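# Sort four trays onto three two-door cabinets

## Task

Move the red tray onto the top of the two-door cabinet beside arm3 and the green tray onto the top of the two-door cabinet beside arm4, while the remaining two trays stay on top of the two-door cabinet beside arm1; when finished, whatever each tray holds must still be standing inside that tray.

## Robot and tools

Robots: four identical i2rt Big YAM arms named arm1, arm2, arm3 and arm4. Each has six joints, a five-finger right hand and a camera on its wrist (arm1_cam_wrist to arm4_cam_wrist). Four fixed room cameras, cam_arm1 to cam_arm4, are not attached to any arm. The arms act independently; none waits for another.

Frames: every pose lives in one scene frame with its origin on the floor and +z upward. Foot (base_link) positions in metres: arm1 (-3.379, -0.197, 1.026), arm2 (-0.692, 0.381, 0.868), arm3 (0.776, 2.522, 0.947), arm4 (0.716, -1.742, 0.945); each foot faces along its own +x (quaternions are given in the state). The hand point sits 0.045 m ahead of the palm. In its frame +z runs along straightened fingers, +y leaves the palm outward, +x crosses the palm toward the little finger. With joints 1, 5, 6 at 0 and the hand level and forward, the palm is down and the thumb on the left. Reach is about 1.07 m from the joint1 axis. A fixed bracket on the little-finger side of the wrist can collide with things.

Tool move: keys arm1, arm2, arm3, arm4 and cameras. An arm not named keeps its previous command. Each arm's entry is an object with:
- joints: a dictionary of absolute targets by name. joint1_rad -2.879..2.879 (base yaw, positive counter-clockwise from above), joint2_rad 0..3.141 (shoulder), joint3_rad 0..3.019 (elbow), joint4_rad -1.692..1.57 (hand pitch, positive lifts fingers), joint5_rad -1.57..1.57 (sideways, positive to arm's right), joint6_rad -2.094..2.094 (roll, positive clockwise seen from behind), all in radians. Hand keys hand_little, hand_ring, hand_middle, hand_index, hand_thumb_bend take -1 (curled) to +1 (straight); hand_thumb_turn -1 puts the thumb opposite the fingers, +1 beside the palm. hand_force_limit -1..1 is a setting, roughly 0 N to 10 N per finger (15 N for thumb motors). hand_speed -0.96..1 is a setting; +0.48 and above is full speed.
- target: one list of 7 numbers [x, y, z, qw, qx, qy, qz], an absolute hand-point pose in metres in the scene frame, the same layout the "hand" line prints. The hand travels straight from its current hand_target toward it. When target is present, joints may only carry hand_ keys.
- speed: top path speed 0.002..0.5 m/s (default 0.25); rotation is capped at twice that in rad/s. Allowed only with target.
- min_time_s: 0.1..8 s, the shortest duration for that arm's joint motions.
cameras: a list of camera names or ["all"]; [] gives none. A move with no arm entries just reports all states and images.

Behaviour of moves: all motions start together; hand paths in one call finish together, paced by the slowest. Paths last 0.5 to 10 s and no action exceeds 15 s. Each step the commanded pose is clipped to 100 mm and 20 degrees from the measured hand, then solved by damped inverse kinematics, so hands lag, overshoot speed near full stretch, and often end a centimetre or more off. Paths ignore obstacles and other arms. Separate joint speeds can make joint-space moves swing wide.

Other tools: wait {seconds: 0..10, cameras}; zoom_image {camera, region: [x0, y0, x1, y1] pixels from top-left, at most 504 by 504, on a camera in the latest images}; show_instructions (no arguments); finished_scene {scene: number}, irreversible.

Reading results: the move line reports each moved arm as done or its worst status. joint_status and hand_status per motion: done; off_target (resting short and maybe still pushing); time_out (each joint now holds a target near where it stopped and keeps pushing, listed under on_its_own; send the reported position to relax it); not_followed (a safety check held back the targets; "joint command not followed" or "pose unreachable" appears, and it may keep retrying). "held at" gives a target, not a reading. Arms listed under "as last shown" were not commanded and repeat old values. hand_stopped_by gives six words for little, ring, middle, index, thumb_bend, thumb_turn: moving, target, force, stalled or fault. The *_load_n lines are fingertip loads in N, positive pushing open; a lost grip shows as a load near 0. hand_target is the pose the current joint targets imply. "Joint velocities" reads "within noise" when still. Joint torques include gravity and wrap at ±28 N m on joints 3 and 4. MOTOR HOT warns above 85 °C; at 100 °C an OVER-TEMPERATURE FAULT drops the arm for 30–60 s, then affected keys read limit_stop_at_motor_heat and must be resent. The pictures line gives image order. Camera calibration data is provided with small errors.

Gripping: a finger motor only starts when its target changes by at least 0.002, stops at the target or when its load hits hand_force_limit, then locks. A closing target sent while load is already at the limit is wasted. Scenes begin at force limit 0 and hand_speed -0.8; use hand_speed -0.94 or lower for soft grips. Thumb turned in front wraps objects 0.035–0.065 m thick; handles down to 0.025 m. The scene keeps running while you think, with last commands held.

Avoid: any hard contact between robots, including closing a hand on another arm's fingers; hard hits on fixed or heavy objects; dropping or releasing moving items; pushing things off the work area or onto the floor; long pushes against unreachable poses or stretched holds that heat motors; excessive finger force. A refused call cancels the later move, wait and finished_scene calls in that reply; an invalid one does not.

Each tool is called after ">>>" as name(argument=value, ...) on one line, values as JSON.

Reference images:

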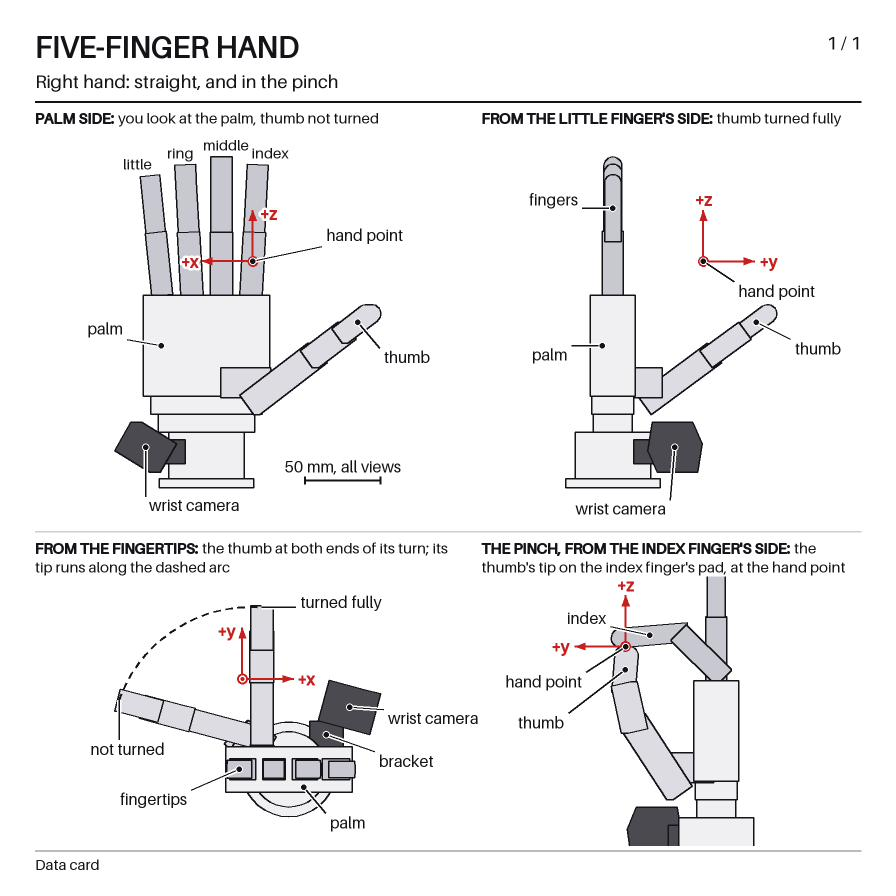

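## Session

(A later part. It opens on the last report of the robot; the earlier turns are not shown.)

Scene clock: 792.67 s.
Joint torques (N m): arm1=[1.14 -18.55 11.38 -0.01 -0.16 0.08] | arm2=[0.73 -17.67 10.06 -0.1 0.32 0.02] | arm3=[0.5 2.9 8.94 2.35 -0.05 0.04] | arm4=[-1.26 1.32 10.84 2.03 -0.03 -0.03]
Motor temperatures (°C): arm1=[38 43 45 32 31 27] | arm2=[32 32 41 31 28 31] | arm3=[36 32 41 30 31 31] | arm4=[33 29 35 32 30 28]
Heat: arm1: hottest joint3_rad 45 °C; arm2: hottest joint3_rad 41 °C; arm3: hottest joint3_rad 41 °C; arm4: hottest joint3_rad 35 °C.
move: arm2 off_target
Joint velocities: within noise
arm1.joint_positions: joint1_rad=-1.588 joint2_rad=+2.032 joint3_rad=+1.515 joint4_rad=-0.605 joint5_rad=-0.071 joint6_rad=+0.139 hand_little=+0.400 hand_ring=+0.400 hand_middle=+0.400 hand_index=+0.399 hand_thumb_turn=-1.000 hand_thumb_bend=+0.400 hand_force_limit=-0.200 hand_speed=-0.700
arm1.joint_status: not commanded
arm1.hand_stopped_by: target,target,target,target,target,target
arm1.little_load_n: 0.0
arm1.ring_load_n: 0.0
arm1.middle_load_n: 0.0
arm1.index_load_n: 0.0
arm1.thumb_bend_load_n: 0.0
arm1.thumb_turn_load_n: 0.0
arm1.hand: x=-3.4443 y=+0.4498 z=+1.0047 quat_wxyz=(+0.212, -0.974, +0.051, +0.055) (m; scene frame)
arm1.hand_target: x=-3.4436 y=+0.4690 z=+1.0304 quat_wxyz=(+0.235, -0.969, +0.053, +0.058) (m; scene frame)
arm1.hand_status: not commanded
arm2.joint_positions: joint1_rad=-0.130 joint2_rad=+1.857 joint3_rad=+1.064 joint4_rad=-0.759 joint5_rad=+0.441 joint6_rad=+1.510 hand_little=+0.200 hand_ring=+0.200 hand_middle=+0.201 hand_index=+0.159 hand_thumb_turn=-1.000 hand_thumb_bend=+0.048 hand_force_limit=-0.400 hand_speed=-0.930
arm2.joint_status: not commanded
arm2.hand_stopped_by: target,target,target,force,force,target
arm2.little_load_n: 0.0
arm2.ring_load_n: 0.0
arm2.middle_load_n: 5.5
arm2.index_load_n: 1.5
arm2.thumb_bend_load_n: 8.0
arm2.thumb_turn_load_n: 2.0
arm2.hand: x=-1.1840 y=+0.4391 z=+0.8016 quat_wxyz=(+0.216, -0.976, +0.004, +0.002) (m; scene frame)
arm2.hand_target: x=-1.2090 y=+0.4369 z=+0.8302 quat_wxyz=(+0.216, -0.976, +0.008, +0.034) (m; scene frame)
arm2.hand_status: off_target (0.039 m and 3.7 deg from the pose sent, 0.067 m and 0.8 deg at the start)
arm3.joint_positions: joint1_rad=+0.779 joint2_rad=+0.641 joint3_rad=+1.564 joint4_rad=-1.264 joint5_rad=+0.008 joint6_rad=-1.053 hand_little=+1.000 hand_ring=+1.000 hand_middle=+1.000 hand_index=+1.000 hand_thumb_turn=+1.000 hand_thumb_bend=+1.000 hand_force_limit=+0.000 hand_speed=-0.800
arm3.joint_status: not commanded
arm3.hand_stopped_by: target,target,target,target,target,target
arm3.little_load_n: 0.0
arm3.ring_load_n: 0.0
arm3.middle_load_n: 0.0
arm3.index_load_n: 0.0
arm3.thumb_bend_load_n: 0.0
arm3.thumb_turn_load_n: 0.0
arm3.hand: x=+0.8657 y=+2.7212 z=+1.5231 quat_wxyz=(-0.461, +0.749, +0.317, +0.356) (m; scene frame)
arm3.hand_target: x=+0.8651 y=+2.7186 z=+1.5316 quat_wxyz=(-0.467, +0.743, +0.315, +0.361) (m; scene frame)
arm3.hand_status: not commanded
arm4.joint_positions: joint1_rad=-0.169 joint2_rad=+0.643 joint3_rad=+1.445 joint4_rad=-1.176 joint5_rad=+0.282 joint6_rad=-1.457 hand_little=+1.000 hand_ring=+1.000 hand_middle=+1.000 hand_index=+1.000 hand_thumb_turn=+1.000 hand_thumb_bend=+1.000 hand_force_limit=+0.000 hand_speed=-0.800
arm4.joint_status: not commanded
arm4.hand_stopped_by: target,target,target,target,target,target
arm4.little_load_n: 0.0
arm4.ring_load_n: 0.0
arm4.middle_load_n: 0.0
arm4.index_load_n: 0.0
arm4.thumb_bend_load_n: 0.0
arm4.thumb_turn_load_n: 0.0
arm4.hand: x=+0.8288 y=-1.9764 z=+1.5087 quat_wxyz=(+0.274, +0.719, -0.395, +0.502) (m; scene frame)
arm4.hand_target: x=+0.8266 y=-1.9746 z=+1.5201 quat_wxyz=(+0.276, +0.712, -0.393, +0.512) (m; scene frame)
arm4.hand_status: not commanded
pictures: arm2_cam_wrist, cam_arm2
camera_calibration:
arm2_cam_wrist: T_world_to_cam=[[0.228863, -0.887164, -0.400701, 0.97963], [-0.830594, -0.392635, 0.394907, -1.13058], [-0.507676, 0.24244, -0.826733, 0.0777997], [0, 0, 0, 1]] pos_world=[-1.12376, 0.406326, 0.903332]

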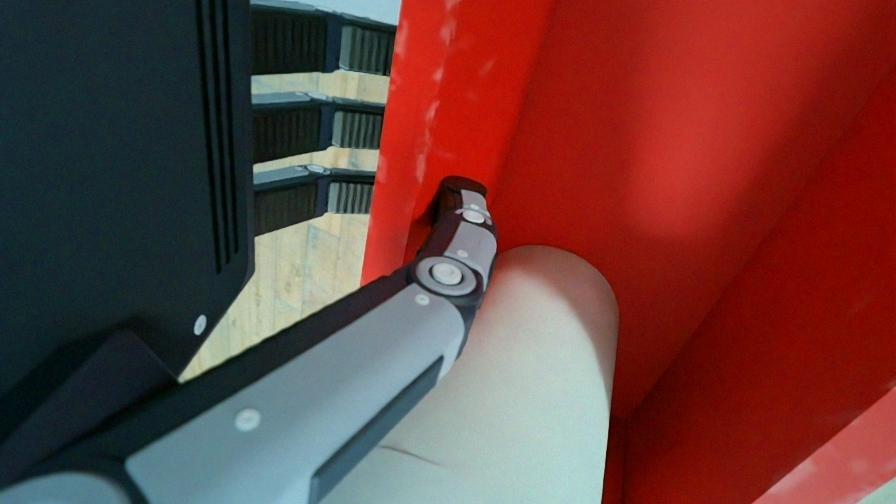

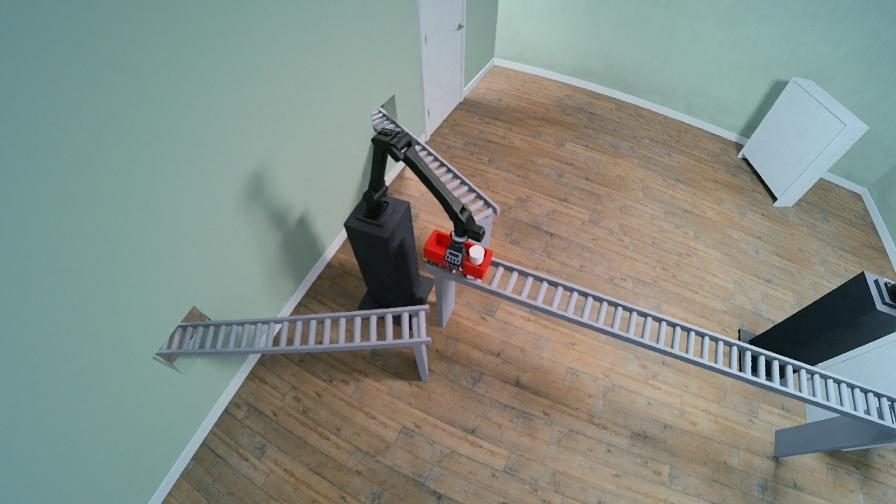

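>>> move(arm2={"target": [-1.21, 0.44, 1.0, 0.2164, -0.9763, 0, 0], "speed": 0.15}, cameras=["arm2_cam_wrist","cam_arm2"])

>>> zoom_image(camera="cam_arm2", region=[380, 140, 540, 300])

Scene clock: 799.03 s.
Joint torques (N m): arm1=[1.14 -18.55 11.38 0.01 -0.16 0.08] | arm2=[1.03 -16.73 14.23 -0.32 0.4 -0.04] | arm3=[0.44 2.84 8.94 2.35 -0.05 0.05] | arm4=[-1.38 1.85 10.7 1.99 0 -0.03]
Motor temperatures (°C): arm1=[38 43 46 32 31 27] | arm2=[32 32 42 31 28 31] | arm3=[36 32 41 30 31 31] | arm4=[33 29 35 32 30 28]
Heat: arm1: hottest joint3_rad 46 °C; arm2: hottest joint3_rad 42 °C; arm3: hottest joint3_rad 41 °C; arm4: hottest joint3_rad 35 °C.
move: arm2 off_target
Joint velocities: within noise
arm1, arm3, arm4: as last shown
arm2.joint_positions: joint1_rad=-0.130 joint2_rad=+1.681 joint3_rad=+1.324 joint4_rad=-1.278 joint5_rad=+0.443 joint6_rad=+1.510 hand_little=+0.200 hand_ring=+0.200 hand_middle=+0.201 hand_index=+0.159 hand_thumb_turn=-1.000 hand_thumb_bend=+0.048 hand_force_limit=-0.400 hand_speed=-0.930
arm2.joint_status: not commanded
arm2.hand_stopped_by: target,target,target,force,force,target
arm2.little_load_n: 0.0
arm2.ring_load_n: 0.0
arm2.middle_load_n: 4.5
arm2.index_load_n: 1.5
arm2.thumb_bend_load_n: 8.0
arm2.thumb_turn_load_n: 2.0
arm2.hand: x=-1.1860 y=+0.4408 z=+0.9640 quat_wxyz=(+0.214, -0.976, -0.005, -0.038) (m; scene frame)
arm2.hand_target: x=-1.2081 y=+0.4399 z=+1.0003 quat_wxyz=(+0.216, -0.976, +0.000, +0.000) (m; scene frame)
arm2.hand_status: off_target (0.043 m and 4.3 deg from the pose sent, 0.200 m and 0.6 deg at the start)
pictures: arm2_cam_wrist, cam_arm2
camera_calibration:
arm2_cam_wrist: T_world_to_cam=[[0.261153, -0.888287, -0.377816, 1.06344], [-0.859871, -0.391935, 0.327122, -1.16543], [-0.438657, 0.239444, -0.866167, 0.331721], [0, 0, 0, 1]] pos_world=[-1.13433, 0.408443, 1.07035]

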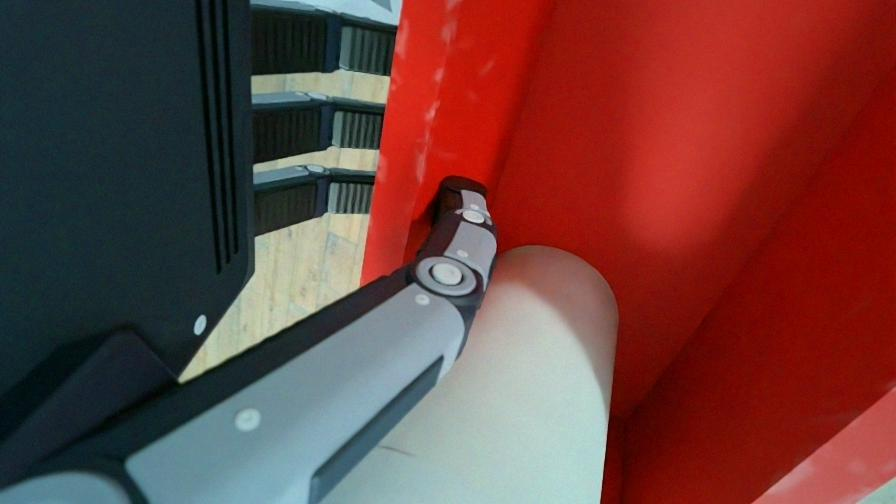

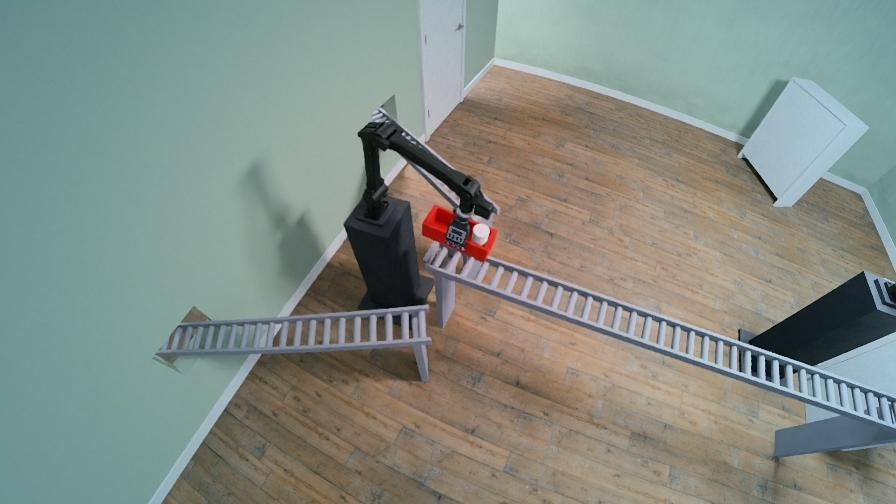

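Scaled by 3.150 from the camera's 896x504 image, which has a finer 1280x720 frame.

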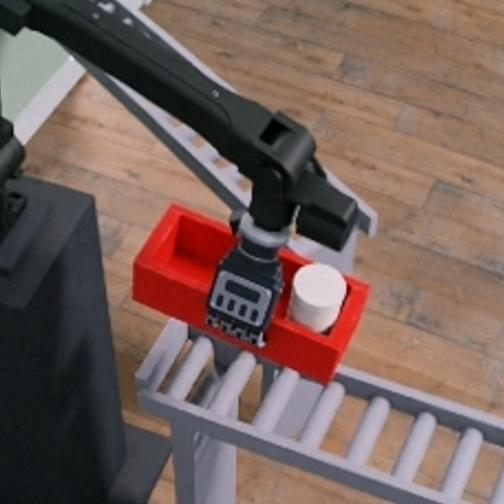

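>>> move(arm2={"target": [-1.055, 0.825, 1.0, 0.2092, -0.9439, -0.2493, 0.0553], "speed": 0.12}, cameras=["arm2_cam_wrist","cam_arm2"])

>>> zoom_image(camera="cam_arm2", region=[300, 200, 500, 400])

Scene clock: 807.57 s.
Joint torques (N m): arm1=[1.14 -18.55 11.38 0.01 -0.16 0.09] | arm2=[0.73 -15.85 15.51 0.88 -0.06 -0.04] | arm3=[0.44 2.84 8.94 2.35 -0.05 0.05] | arm4=[-1.44 1.73 10.77 1.87 -0.05 -0.02]
Motor temperatures (°C): arm1=[38 43 46 32 31 27] | arm2=[32 33 43 31 28 31] | arm3=[36 32 41 30 31 31] | arm4=[33 29 35 32 30 28]
Heat: arm1: hottest joint3_rad 46 °C; arm2: hottest joint3_rad 43 °C; arm3: hottest joint3_rad 41 °C; arm4: hottest joint3_rad 35 °C.
move: arm2 off_target
Joint velocities: within noise
arm1, arm3, arm4: as last shown
arm1.index_load_n: 0.5
arm2.joint_positions: joint1_rad=-0.988 joint2_rad=+1.703 joint3_rad=+1.380 joint4_rad=-0.884 joint5_rad=+0.076 joint6_rad=+0.123 hand_little=+0.200 hand_ring=+0.200 hand_middle=+0.201 hand_index=+0.159 hand_thumb_turn=-1.000 hand_thumb_bend=+0.048 hand_force_limit=-0.400 hand_speed=-0.930
arm2.joint_status: not commanded
arm2.hand_stopped_by: target,target,target,force,force,target
arm2.little_load_n: 0.0
arm2.ring_load_n: 0.0
arm2.middle_load_n: 5.0
arm2.index_load_n: 1.5
arm2.thumb_bend_load_n: 7.5
arm2.thumb_turn_load_n: 2.0
arm2.hand: x=-1.0384 y=+0.8024 z=+0.9737 quat_wxyz=(+0.180, -0.951, -0.248, +0.041) (m; scene frame)
arm2.hand_target: x=-1.0538 y=+0.8234 z=+1.0008 quat_wxyz=(+0.210, -0.944, -0.249, +0.055) (m; scene frame)
arm2.hand_status: off_target (0.038 m and 3.8 deg from the pose sent, 0.408 m and 30.3 deg at the start)
pictures: arm2_cam_wrist, cam_arm2
camera_calibration:
arm2_cam_wrist: T_world_to_cam=[[0.653619, -0.675912, -0.340479, 1.55052], [-0.547032, -0.732819, 0.404638, -0.377018], [-0.523009, -0.0782262, -0.84873, 0.468694], [0, 0, 0, 1]] pos_world=[-0.97456, 0.808394, 1.07827]

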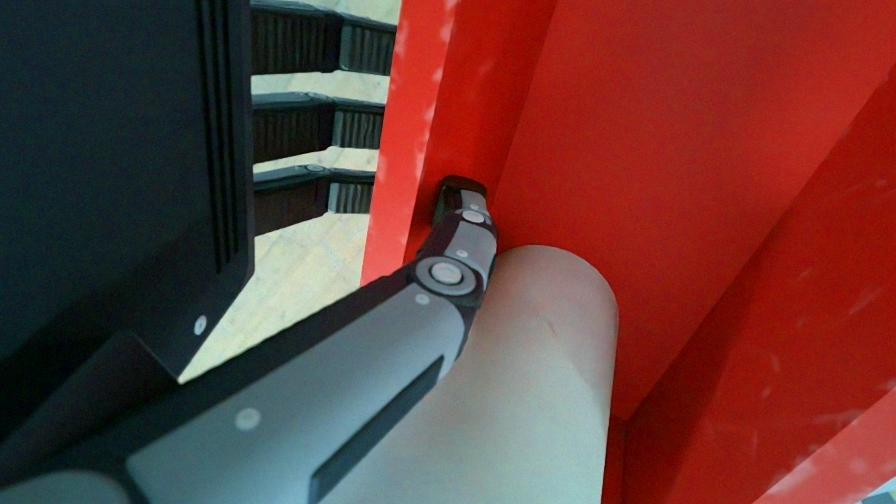

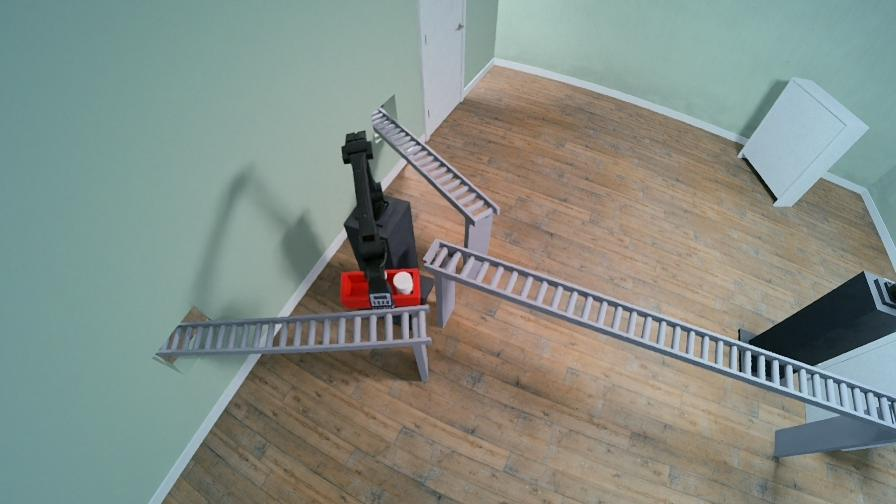

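Scaled by 2.520 from the camera's 896x504 image, which has a finer 1280x720 frame.

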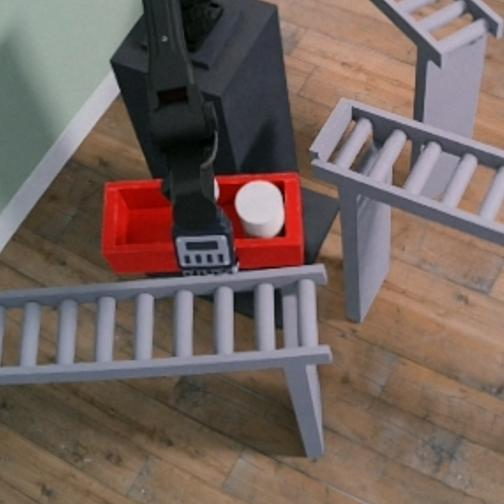

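>>> zoom_image(camera="cam_arm2", region=[330, 260, 450, 360])

Scaled by 4.200 from the camera's 896x504 image, which has a finer 1280x720 frame.

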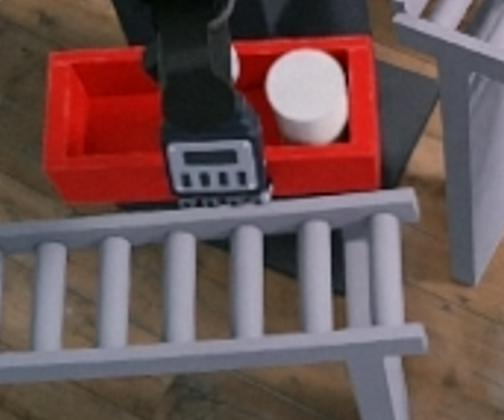

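>>> move(arm2={"target": [-1.056, 0.832, 0.81, 0.1996, -0.9432, -0.2502, 0.09], "speed": 0.1}, cameras=["cam_arm2"])

>>> zoom_image(camera="cam_arm2", region=[330, 260, 450, 360])

Scene clock: 827.47 s.
Joint torques (N m): arm1=[1.14 -18.55 11.38 0.01 -0.16 0.08] | arm2=[0.26 -18.26 8.5 1.59 -0.22 -0.02] | arm3=[0.5 2.84 8.94 2.33 -0.05 0.04] | arm4=[-1.2 1.61 10.84 1.98 -0.02 -0.02]
Motor temperatures (°C): arm1=[37 44 46 32 31 27] | arm2=[32 33 45 31 28 31] | arm3=[36 32 41 30 31 31] | arm4=[33 29 35 32 30 28]
Heat: arm1: hottest joint3_rad 46 °C; arm2: hottest joint3_rad 45 °C; arm3: hottest joint3_rad 41 °C; arm4: hottest joint3_rad 35 °C.
move: arm2 off_target
Joint velocities: within noise
arm1, arm3, arm4: as last shown
arm1.index_load_n: 0.0
arm2.joint_positions: joint1_rad=-1.018 joint2_rad=+1.958 joint3_rad=+1.235 joint4_rad=-0.436 joint5_rad=-0.010 joint6_rad=+0.097 hand_little=+0.200 hand_ring=+0.200 hand_middle=+0.201 hand_index=+0.159 hand_thumb_turn=-1.000 hand_thumb_bend=+0.048 hand_force_limit=-0.400 hand_speed=-0.930
arm2.joint_status: not commanded
arm2.hand_stopped_by: target,target,target,force,force,target
arm2.little_load_n: 0.0
arm2.ring_load_n: 0.0
arm2.middle_load_n: 5.5
arm2.index_load_n: 1.5
arm2.thumb_bend_load_n: 7.5
arm2.thumb_turn_load_n: 2.0
arm2.hand: x=-1.0538 y=+0.8220 z=+0.8047 quat_wxyz=(+0.188, -0.945, -0.252, +0.084) (m; scene frame)
arm2.hand_target: x=-1.0558 y=+0.8318 z=+0.8101 quat_wxyz=(+0.200, -0.943, -0.250, +0.090) (m; scene frame)
arm2.hand_status: off_target (0.011 m and 1.5 deg from the pose sent, 0.167 m and 6.1 deg at the start)
pictures: cam_arm2

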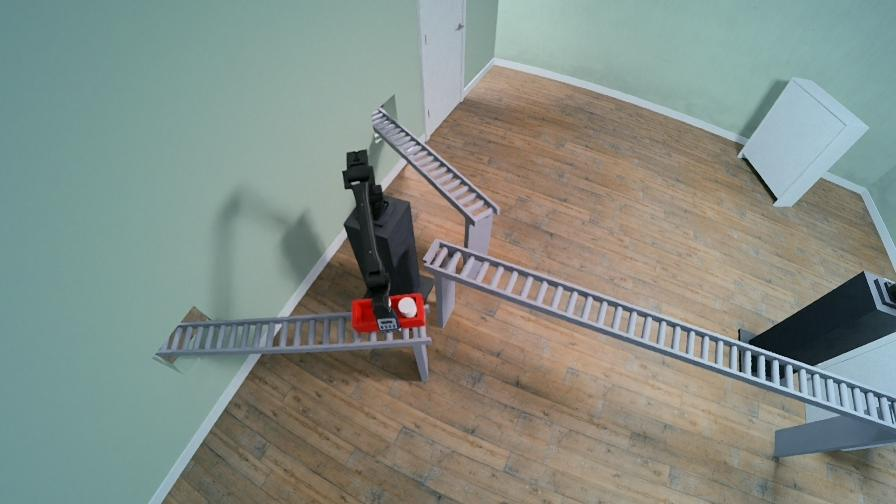

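Scaled by 4.200 from the camera's 896x504 image, which has a finer 1280x720 frame.

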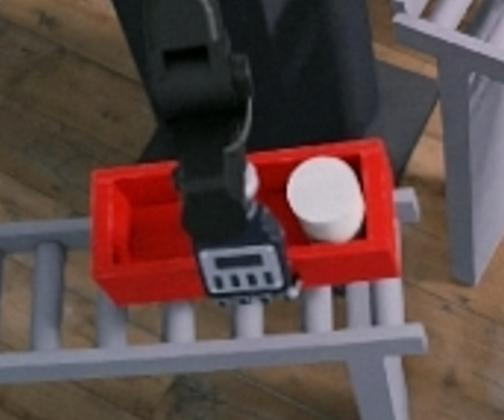

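>>> move(arm2={"target": [-1.062, 0.842, 0.765, 0.2004, -0.9452, -0.2419, 0.0882], "speed": 0.06}, cameras=["cam_arm2"])

>>> zoom_image(camera="cam_arm2", region=[330, 260, 450, 360])

Scene clock: 833.43 s.
Joint torques (N m): arm1=[1.08 -18.61 11.37 0.02 -0.16 0.09] | arm2=[-0.15 -17.44 9.59 1.73 0.01 0.11] | arm3=[0.5 2.84 8.94 2.35 -0.05 0.04] | arm4=[-1.73 1.67 10.76 1.99 -0.05 -0.02]
Motor temperatures (°C): arm1=[37 44 46 32 31 27] | arm2=[32 33 44 31 28 31] | arm3=[36 32 41 30 31 31] | arm4=[33 29 35 32 29 28]
Heat: arm1: hottest joint3_rad 46 °C; arm2: hottest joint3_rad 44 °C; arm3: hottest joint3_rad 41 °C; arm4: hottest joint3_rad 35 °C.
move: arm2 off_target
Joint velocities: within noise
arm1, arm3, arm4: as last shown
arm2.joint_positions: joint1_rad=-1.021 joint2_rad=+2.049 joint3_rad=+1.235 joint4_rad=-0.356 joint5_rad=-0.008 joint6_rad=+0.097 hand_little=+0.200 hand_ring=+0.200 hand_middle=+0.201 hand_index=+0.159 hand_thumb_turn=-1.000 hand_thumb_bend=+0.047 hand_force_limit=-0.400 hand_speed=-0.930
arm2.joint_status: not commanded
arm2.hand_stopped_by: target,target,target,force,force,target
arm2.little_load_n: 0.0
arm2.ring_load_n: 0.0
arm2.middle_load_n: 2.5
arm2.index_load_n: 1.0
arm2.thumb_bend_load_n: 3.0
arm2.thumb_turn_load_n: 0.0
arm2.hand: x=-1.0542 y=+0.8241 z=+0.7593 quat_wxyz=(+0.184, -0.947, -0.251, +0.081) (m; scene frame)
arm2.hand_target: x=-1.0615 y=+0.8416 z=+0.7655 quat_wxyz=(+0.200, -0.945, -0.242, +0.088) (m; scene frame)
arm2.hand_status: off_target (0.020 m and 2.4 deg from the pose sent, 0.045 m and 1.9 deg at the start)
pictures: cam_arm2

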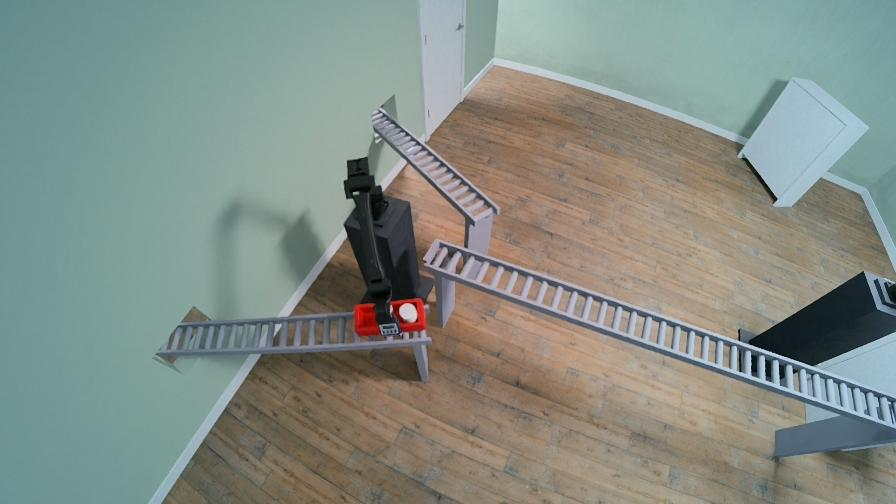

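Scaled by 4.200 from the camera's 896x504 image, which has a finer 1280x720 frame.

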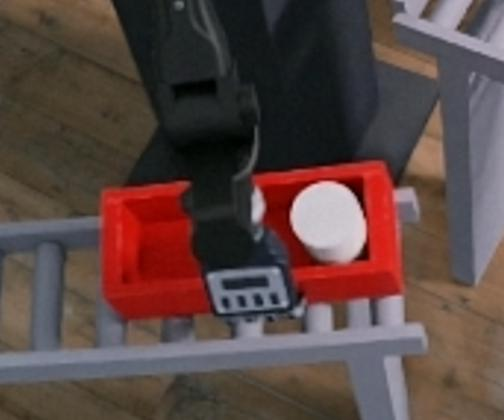

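>>> move(arm2={"target": [-1.069, 0.857, 0.762, 0.2004, -0.9452, -0.2419, 0.0882], "speed": 0.04}, cameras=["cam_arm2"])

>>> zoom_image(camera="cam_arm2", region=[330, 260, 450, 360])

Scene clock: 836.90 s.
Joint torques (N m): arm1=[1.14 -18.55 11.38 0.01 -0.16 0.08] | arm2=[0.03 -15.91 10.85 0.75 0.01 0.11] | arm3=[0.44 2.84 8.94 2.35 -0.05 0.04] | arm4=[-1.26 1.38 10.71 1.99 -0.02 0]
Motor temperatures (°C): arm1=[37 44 46 32 31 27] | arm2=[32 33 44 31 28 31] | arm3=[36 32 41 30 31 31] | arm4=[33 29 35 32 29 28]
Heat: arm1: hottest joint3_rad 46 °C; arm2: hottest joint3_rad 44 °C; arm3: hottest joint3_rad 41 °C; arm4: hottest joint3_rad 35 °C.
move: arm2 off_target
Joint velocities: within noise
arm1, arm3, arm4: as last shown
arm1.little_load_n: -0.5
arm2.joint_positions: joint1_rad=-1.026 joint2_rad=+2.057 joint3_rad=+1.280 joint4_rad=-0.356 joint5_rad=-0.010 joint6_rad=+0.097 hand_little=+0.200 hand_ring=+0.200 hand_middle=+0.201 hand_index=+0.159 hand_thumb_turn=-1.000 hand_thumb_bend=+0.047 hand_force_limit=-0.400 hand_speed=-0.930
arm2.joint_status: not commanded
arm2.hand_stopped_by: target,target,target,force,force,target
arm2.little_load_n: 0.0
arm2.ring_load_n: 0.0
arm2.middle_load_n: 3.5
arm2.index_load_n: 0.0
arm2.thumb_bend_load_n: 4.0
arm2.thumb_turn_load_n: 0.0
arm2.hand: x=-1.0645 y=+0.8443 z=+0.7693 quat_wxyz=(+0.200, -0.944, -0.248, +0.087) (m; scene frame)
arm2.hand_target: x=-1.0685 y=+0.8565 z=+0.7621 quat_wxyz=(+0.201, -0.945, -0.242, +0.088) (m; scene frame)
arm2.hand_status: off_target (0.015 m and 0.7 deg from the pose sent, 0.036 m and 2.4 deg at the start)
pictures: cam_arm2

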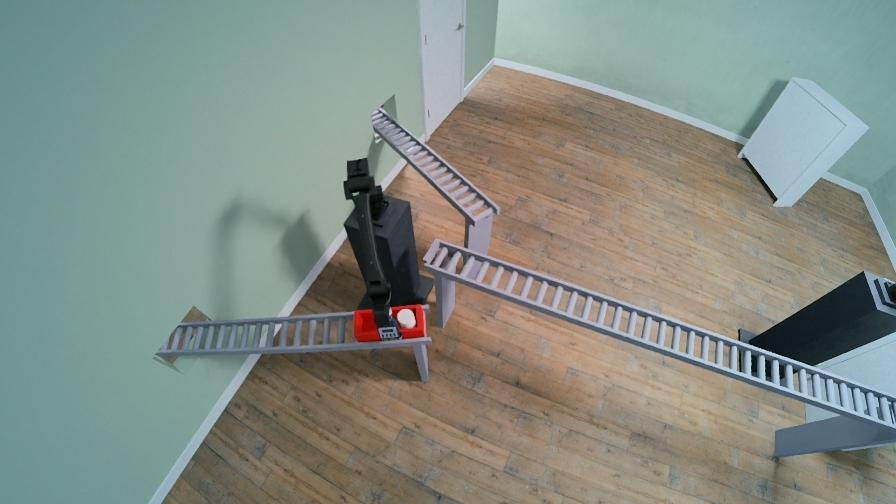

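Scaled by 4.200 from the camera's 896x504 image, which has a finer 1280x720 frame.

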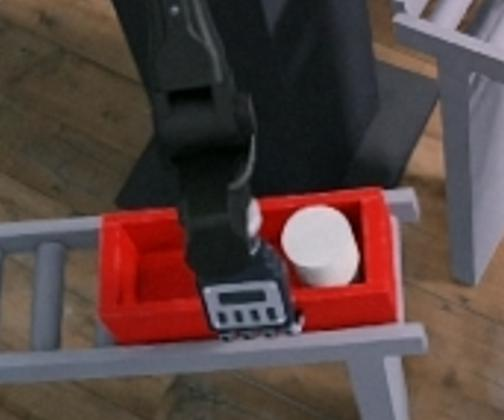

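>>> move(arm2={"target": [-1.0605, 0.842, 0.748, 0.2004, -0.9452, -0.2419, 0.0882], "speed": 0.04}, cameras=["cam_arm2"])

>>> zoom_image(camera="cam_arm2", region=[330, 260, 450, 360])

Scene clock: 840.17 s.
Joint torques (N m): arm1=[1.2 -18.55 11.38 0.01 -0.16 0.09] | arm2=[0.32 -16.03 5.97 1.74 0 0.13] | arm3=[0.5 2.84 8.94 2.35 -0.05 0.04] | arm4=[-1.32 1.44 10.81 1.91 0 0]
Motor temperatures (°C): arm1=[37 44 46 32 31 27] | arm2=[32 33 44 31 28 31] | arm3=[36 32 41 30 31 31] | arm4=[33 29 35 31 29 28]
Heat: arm1: hottest joint3_rad 46 °C; arm2: hottest joint3_rad 44 °C; arm3: hottest joint3_rad 41 °C; arm4: hottest joint3_rad 35 °C.
move: arm2 off_target
Joint velocities: within noise
arm1, arm3, arm4: as last shown
arm1.little_load_n: 0.0
arm2.joint_positions: joint1_rad=-1.026 joint2_rad=+2.058 joint3_rad=+1.272 joint4_rad=-0.323 joint5_rad=-0.010 joint6_rad=+0.097 hand_little=+0.200 hand_ring=+0.200 hand_middle=+0.200 hand_index=+0.159 hand_thumb_turn=-1.000 hand_thumb_bend=+0.046 hand_force_limit=-0.400 hand_speed=-0.930
arm2.joint_status: not commanded
arm2.hand_stopped_by: target,target,target,force,force,target
arm2.little_load_n: 0.0
arm2.ring_load_n: 0.0
arm2.middle_load_n: 0.5
arm2.index_load_n: 0.0
arm2.thumb_bend_load_n: 1.0
arm2.thumb_turn_load_n: 0.0
arm2.hand: x=-1.0672 y=+0.8481 z=+0.7684 quat_wxyz=(+0.212, -0.941, -0.247, +0.091) (m; scene frame)
arm2.hand_target: x=-1.0602 y=+0.8415 z=+0.7486 quat_wxyz=(+0.200, -0.945, -0.242, +0.088) (m; scene frame)
arm2.hand_status: off_target (0.022 m and 1.5 deg from the pose sent, 0.022 m and 0.7 deg at the start)
pictures: cam_arm2

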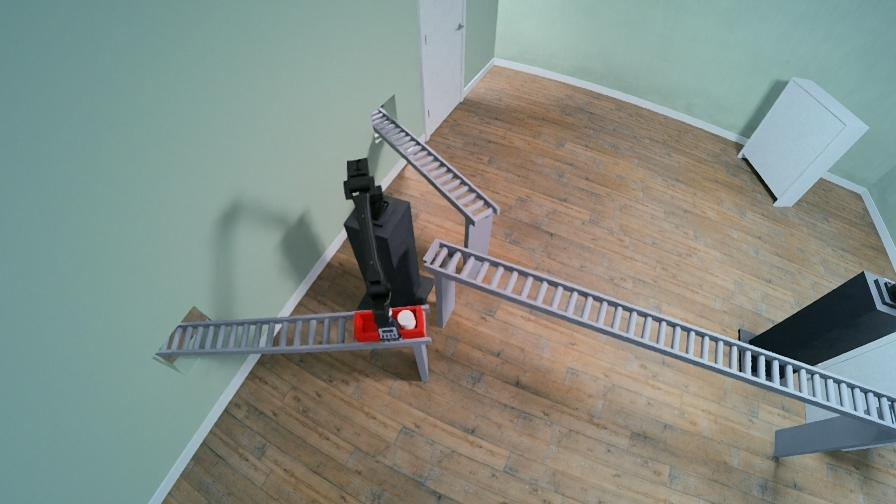

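Scaled by 4.200 from the camera's 896x504 image, which has a finer 1280x720 frame.

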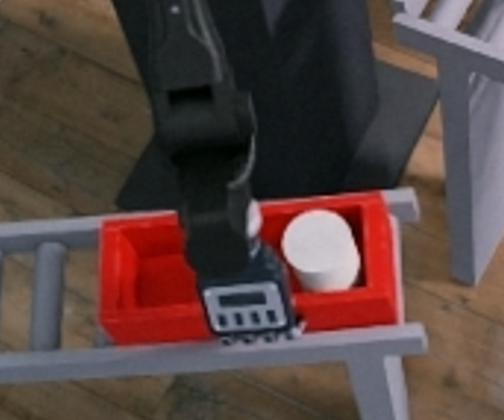

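>>> move(arm2={"target": [-1.052, 0.826, 0.748, 0.2004, -0.9452, -0.2419, 0.0882], "speed": 0.04}, cameras=["cam_arm2"])

>>> zoom_image(camera="cam_arm2", region=[330, 260, 450, 360])

Scene clock: 845.27 s.
Joint torques (N m): arm1=[1.14 -18.55 11.37 0.01 -0.16 0.08] | arm2=[0.62 -16.79 4.82 0.84 0.07 0.12] | arm3=[0.44 2.84 8.94 2.33 -0.05 0.04] | arm4=[-1.2 1.26 10.74 1.95 0 -0.02]
Motor temperatures (°C): arm1=[37 44 46 32 31 27] | arm2=[32 34 44 31 28 31] | arm3=[36 32 41 30 31 31] | arm4=[33 29 35 31 29 28]
Heat: arm1: hottest joint3_rad 46 °C; arm2: hottest joint3_rad 44 °C; arm3: hottest joint3_rad 41 °C; arm4: hottest joint3_rad 35 °C.
move: arm2 off_target
Joint velocities: within noise
arm1, arm3, arm4: as last shown
arm1.thumb_turn_load_n: -0.5
arm2.joint_positions: joint1_rad=-1.026 joint2_rad=+2.037 joint3_rad=+1.223 joint4_rad=-0.272 joint5_rad=-0.010 joint6_rad=+0.097 hand_little=+0.200 hand_ring=+0.200 hand_middle=+0.200 hand_index=+0.159 hand_thumb_turn=-1.000 hand_thumb_bend=+0.046 hand_force_limit=-0.400 hand_speed=-0.930
arm2.joint_status: not commanded
arm2.hand_stopped_by: target,target,target,force,force,target
arm2.little_load_n: 0.0
arm2.ring_load_n: 0.0
arm2.middle_load_n: 1.0
arm2.index_load_n: 0.0
arm2.thumb_bend_load_n: 0.0
arm2.thumb_turn_load_n: 0.5
arm2.hand: x=-1.0627 y=+0.8416 z=+0.7678 quat_wxyz=(+0.222, -0.938, -0.246, +0.095) (m; scene frame)
arm2.hand_target: x=-1.0520 y=+0.8259 z=+0.7488 quat_wxyz=(+0.200, -0.945, -0.242, +0.088) (m; scene frame)
arm2.hand_status: off_target (0.027 m and 2.8 deg from the pose sent, 0.034 m and 1.5 deg at the start)
arm4.thumb_turn_load_n: 0.5
pictures: cam_arm2

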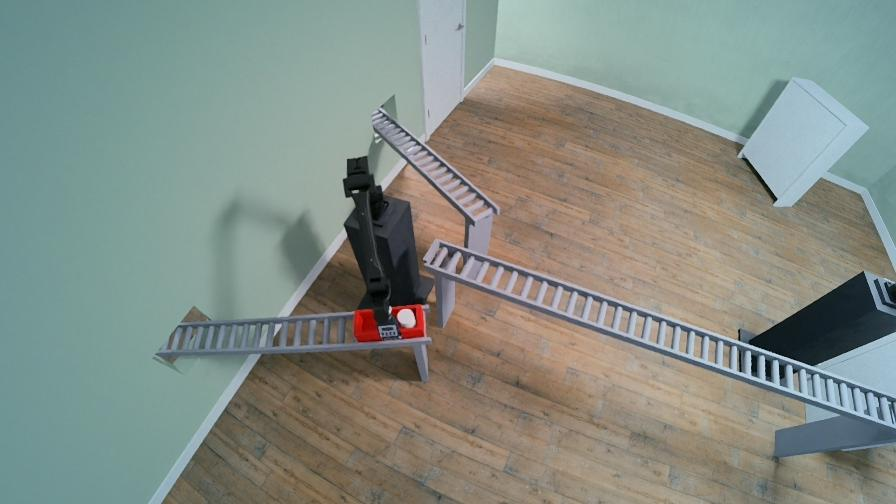

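Scaled by 4.200 from the camera's 896x504 image, which has a finer 1280x720 frame.

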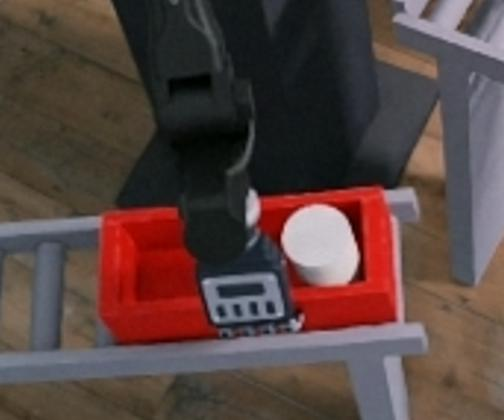

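>>> move(arm2={"target": [-1.042, 0.810, 0.758, 0.2004, -0.9452, -0.2419, 0.0882], "speed": 0.04}, cameras=["cam_arm2"])

>>> zoom_image(camera="cam_arm2", region=[330, 260, 450, 360])

Scene clock: 849.03 s.
Joint torques (N m): arm1=[1.14 -18.55 11.38 0.02 -0.16 0.09] | arm2=[0.62 -17.67 4.45 0.35 0.03 0.08] | arm3=[0.5 2.84 8.92 2.33 -0.05 0.04] | arm4=[-1.08 1.14 10.78 1.95 -0.03 -0.02]
Motor temperatures (°C): arm1=[37 44 47 32 31 27] | arm2=[32 34 43 31 28 31] | arm3=[36 32 41 30 31 31] | arm4=[33 29 35 31 29 28]
Heat: arm1: hottest joint3_rad 47 °C; arm2: hottest joint3_rad 43 °C; arm3: hottest joint3_rad 41 °C; arm4: hottest joint3_rad 35 °C.
move: arm2 off_target
Joint velocities: within noise
arm1.joint_positions: joint1_rad=-1.588 joint2_rad=+2.032 joint3_rad=+1.515 joint4_rad=-0.605 joint5_rad=-0.071 joint6_rad=+0.139 hand_little=+0.400 hand_ring=+0.400 hand_middle=+0.400 hand_index=+0.399 hand_thumb_turn=-1.000 hand_thumb_bend=+0.400 hand_force_limit=-0.200 hand_speed=-0.700
arm1.joint_status: not commanded
arm1.hand_stopped_by: target,target,target,target,target,target
arm1.little_load_n: 0.0
arm1.ring_load_n: 0.0
arm1.middle_load_n: 0.0
arm1.index_load_n: 0.0
arm1.thumb_bend_load_n: 0.0
arm1.thumb_turn_load_n: 0.0
arm1.hand: x=-3.4443 y=+0.4498 z=+1.0047 quat_wxyz=(+0.212, -0.974, +0.051, +0.055) (m; scene frame)
arm1.hand_target: x=-3.4436 y=+0.4690 z=+1.0304 quat_wxyz=(+0.235, -0.969, +0.053, +0.058) (m; scene frame)
arm1.hand_status: not commanded
arm2.joint_positions: joint1_rad=-1.026 joint2_rad=+2.007 joint3_rad=+1.166 joint4_rad=-0.250 joint5_rad=-0.007 joint6_rad=+0.103 hand_little=+0.200 hand_ring=+0.200 hand_middle=+0.200 hand_index=+0.159 hand_thumb_turn=-1.000 hand_thumb_bend=+0.046 hand_force_limit=-0.400 hand_speed=-0.930
arm2.joint_status: not commanded
arm2.hand_stopped_by: target,target,target,force,force,target
arm2.little_load_n: 0.0
arm2.ring_load_n: 0.0
arm2.middle_load_n: 3.5
arm2.index_load_n: 2.0
arm2.thumb_bend_load_n: 0.0
arm2.thumb_turn_load_n: 0.0
arm2.hand: x=-1.0522 y=+0.8271 z=+0.7673 quat_wxyz=(+0.220, -0.940, -0.243, +0.094) (m; scene frame)
arm2.hand_target: x=-1.0421 y=+0.8102 z=+0.7582 quat_wxyz=(+0.200, -0.945, -0.242, +0.088) (m; scene frame)
arm2.hand_status: off_target (0.022 m and 2.5 deg from the pose sent, 0.039 m and 2.8 deg at the start)
arm3.joint_positions: joint1_rad=+0.779 joint2_rad=+0.641 joint3_rad=+1.564 joint4_rad=-1.264 joint5_rad=+0.008 joint6_rad=-1.053 hand_little=+1.000 hand_ring=+1.000 hand_middle=+1.000 hand_index=+1.000 hand_thumb_turn=+1.000 hand_thumb_bend=+1.000 hand_force_limit=+0.000 hand_speed=-0.800
arm3.joint_status: not commanded
arm3.hand_stopped_by: target,target,target,target,target,target
arm3.little_load_n: 0.0
arm3.ring_load_n: 0.5
arm3.middle_load_n: 0.0
arm3.index_load_n: 0.0
arm3.thumb_bend_load_n: 0.0
arm3.thumb_turn_load_n: 0.0
arm3.hand: x=+0.8657 y=+2.7212 z=+1.5231 quat_wxyz=(-0.461, +0.749, +0.317, +0.356) (m; scene frame)
arm3.hand_target: x=+0.8651 y=+2.7186 z=+1.5316 quat_wxyz=(-0.467, +0.743, +0.315, +0.361) (m; scene frame)
arm3.hand_status: not commanded
arm4.joint_positions: joint1_rad=-0.169 joint2_rad=+0.643 joint3_rad=+1.445 joint4_rad=-1.176 joint5_rad=+0.282 joint6_rad=-1.457 hand_little=+1.000 hand_ring=+1.000 hand_middle=+1.000 hand_index=+1.000 hand_thumb_turn=+1.000 hand_thumb_bend=+1.000 hand_force_limit=+0.000 hand_speed=-0.800
arm4.joint_status: not commanded
arm4.hand_stopped_by: target,target,target,target,target,target
arm4.little_load_n: 0.0
arm4.ring_load_n: 0.0
arm4.middle_load_n: 0.0
arm4.index_load_n: 0.0
arm4.thumb_bend_load_n: 0.0
arm4.thumb_turn_load_n: 0.0
arm4.hand: x=+0.8288 y=-1.9764 z=+1.5087 quat_wxyz=(+0.274, +0.719, -0.395, +0.502) (m; scene frame)
arm4.hand_target: x=+0.8266 y=-1.9746 z=+1.5201 quat_wxyz=(+0.276, +0.712, -0.393, +0.512) (m; scene frame)
arm4.hand_status: not commanded
pictures: cam_arm2

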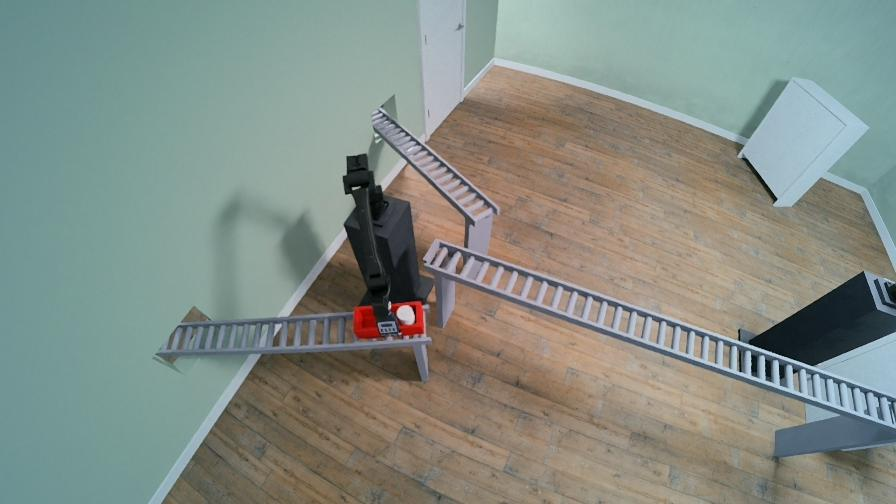

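Scaled by 4.200 from the camera's 896x504 image, which has a finer 1280x720 frame.

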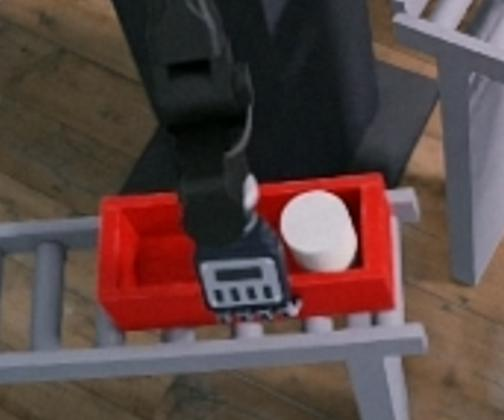

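>>> move(arm2={"joints": {"hand_speed": -0.7, "hand_thumb_bend": 0.35, "hand_index": 0.4, "hand_middle": 0.4, "hand_ring": 0.4, "hand_little": 0.4}}, cameras=["cam_arm2"])

>>> zoom_image(camera="cam_arm2", region=[330, 260, 450, 360])

Scene clock: 855.07 s.
Joint torques (N m): arm1=[1.14 -18.55 11.38 -0.01 -0.16 0.09] | arm2=[1.03 -17.08 6.22 0.35 -0.01 0.07] | arm3=[0.44 2.9 8.94 2.36 -0.05 0.04] | arm4=[-1.14 1.26 10.82 2.06 -0.02 -0.02]
Motor temperatures (°C): arm1=[37 44 47 32 31 27] | arm2=[31 34 43 31 28 31] | arm3=[36 32 41 30 31 31] | arm4=[33 29 35 31 29 28]
Heat: arm1: hottest joint3_rad 47 °C; arm2: hottest joint3_rad 43 °C; arm3: hottest joint3_rad 41 °C; arm4: hottest joint3_rad 35 °C.
move: arm2 done
Joint velocities: within noise
arm1, arm3, arm4: as last shown
arm2.joint_positions: joint1_rad=-1.026 joint2_rad=+2.002 joint3_rad=+1.145 joint4_rad=-0.253 joint5_rad=-0.006 joint6_rad=+0.104 hand_little=+0.400 hand_ring=+0.400 hand_middle=+0.400 hand_index=+0.400 hand_thumb_turn=-1.000 hand_thumb_bend=+0.350 hand_force_limit=-0.400 hand_speed=-0.700
arm2.joint_status: all done
arm2.hand_stopped_by: target,target,target,target,target,target
arm2.little_load_n: 0.0
arm2.ring_load_n: 0.0
arm2.middle_load_n: 0.5
arm2.index_load_n: 0.0
arm2.thumb_bend_load_n: 0.0
arm2.thumb_turn_load_n: 0.0
arm2.hand: x=-1.0456 y=+0.8177 z=+0.7625 quat_wxyz=(+0.212, -0.942, -0.243, +0.090) (m; scene frame)
arm2.hand_target: x=-1.0422 y=+0.8102 z=+0.7581 quat_wxyz=(+0.200, -0.945, -0.242, +0.088) (m; scene frame)
arm2.hand_status: not commanded
arm3.ring_load_n: 0.0
arm4.ring_load_n: -0.5
pictures: cam_arm2

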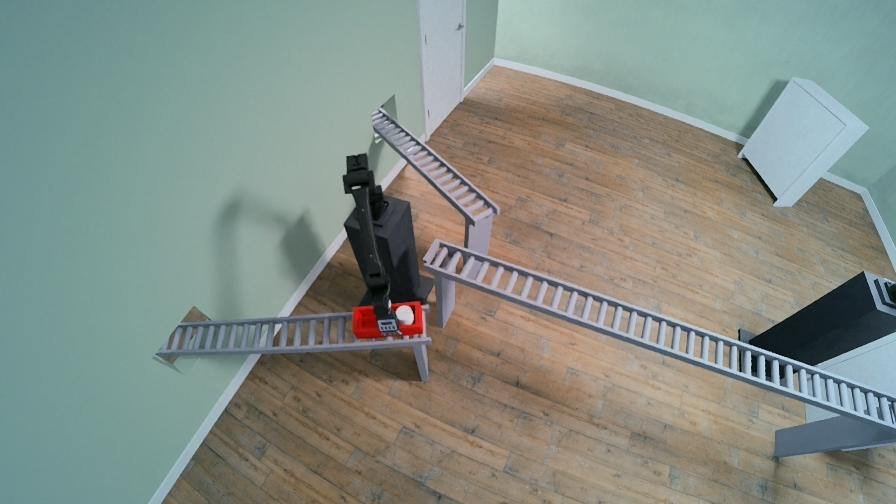

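Scaled by 4.200 from the camera's 896x504 image, which has a finer 1280x720 frame.

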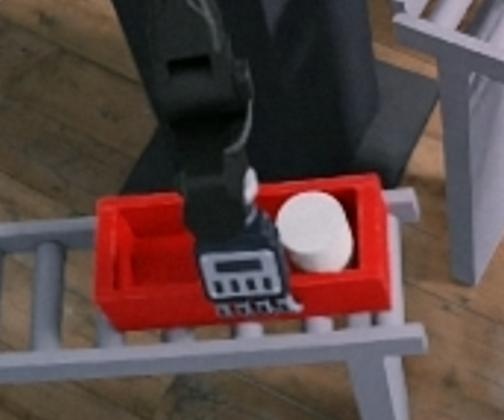

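>>> move(arm2={"target": [-1.058, 0.838, 0.762, 0.2004, -0.9452, -0.2419, 0.0882], "speed": 0.04}, cameras=["cam_arm2"])

>>> zoom_image(camera="cam_arm2", region=[330, 260, 450, 360])

Scene clock: 858.27 s.
Joint torques (N m): arm1=[1.2 -18.61 11.38 0.01 -0.16 0.09] | arm2=[0.56 -15.38 10.21 0.44 -0.04 0.06] | arm3=[0.44 2.84 8.94 2.35 -0.05 0.04] | arm4=[-1.44 1.44 10.71 1.98 -0.02 -0.01]
Motor temperatures (°C): arm1=[37 44 47 32 31 27] | arm2=[31 34 43 31 28 31] | arm3=[36 32 41 30 31 31] | arm4=[33 29 35 31 29 28]
Heat: arm1: hottest joint3_rad 47 °C; arm2: hottest joint3_rad 43 °C; arm3: hottest joint3_rad 41 °C; arm4: hottest joint3_rad 35 °C.
move: arm2 off_target
Joint velocities: within noise
arm1, arm3, arm4: as last shown
arm2.joint_positions: joint1_rad=-1.026 joint2_rad=+2.021 joint3_rad=+1.207 joint4_rad=-0.311 joint5_rad=-0.008 joint6_rad=+0.104 hand_little=+0.400 hand_ring=+0.400 hand_middle=+0.400 hand_index=+0.400 hand_thumb_turn=-1.000 hand_thumb_bend=+0.350 hand_force_limit=-0.400 hand_speed=-0.700
arm2.joint_status: not commanded
arm2.hand_stopped_by: target,target,target,target,target,target
arm2.little_load_n: 0.0
arm2.ring_load_n: 0.0
arm2.middle_load_n: 0.0
arm2.index_load_n: 0.0
arm2.thumb_bend_load_n: 0.0
arm2.thumb_turn_load_n: 0.0
arm2.hand: x=-1.0539 y=+0.8290 z=+0.7684 quat_wxyz=(+0.204, -0.944, -0.244, +0.088) (m; scene frame)
arm2.hand_target: x=-1.0577 y=+0.8376 z=+0.7621 quat_wxyz=(+0.201, -0.945, -0.242, +0.088) (m; scene frame)
arm2.hand_status: off_target (0.012 m and 0.5 deg from the pose sent, 0.024 m and 1.3 deg at the start)
arm4.ring_load_n: 0.0
pictures: cam_arm2

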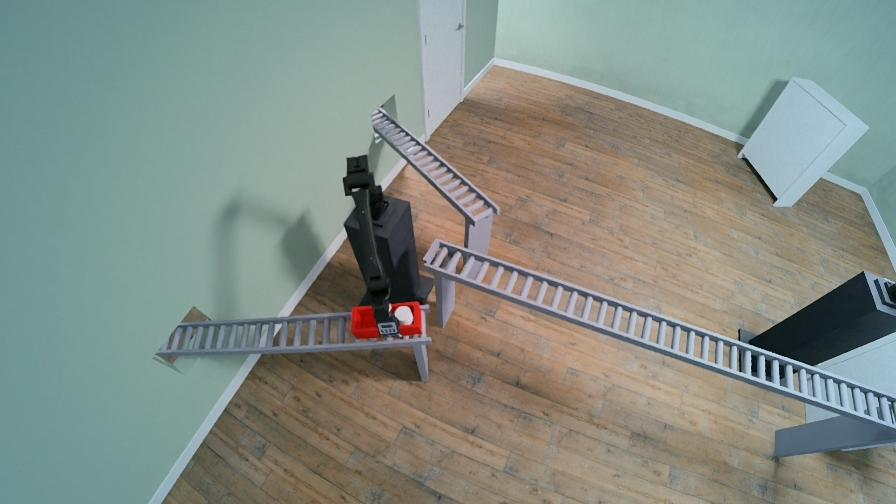

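Scaled by 4.200 from the camera's 896x504 image, which has a finer 1280x720 frame.

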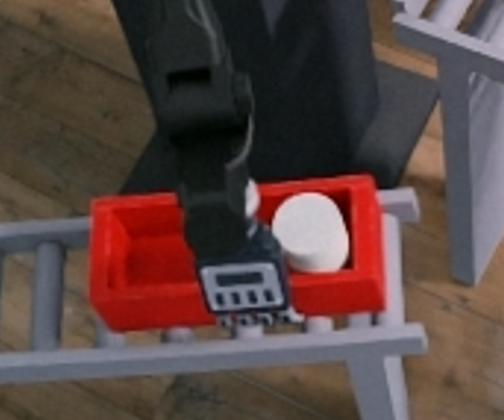

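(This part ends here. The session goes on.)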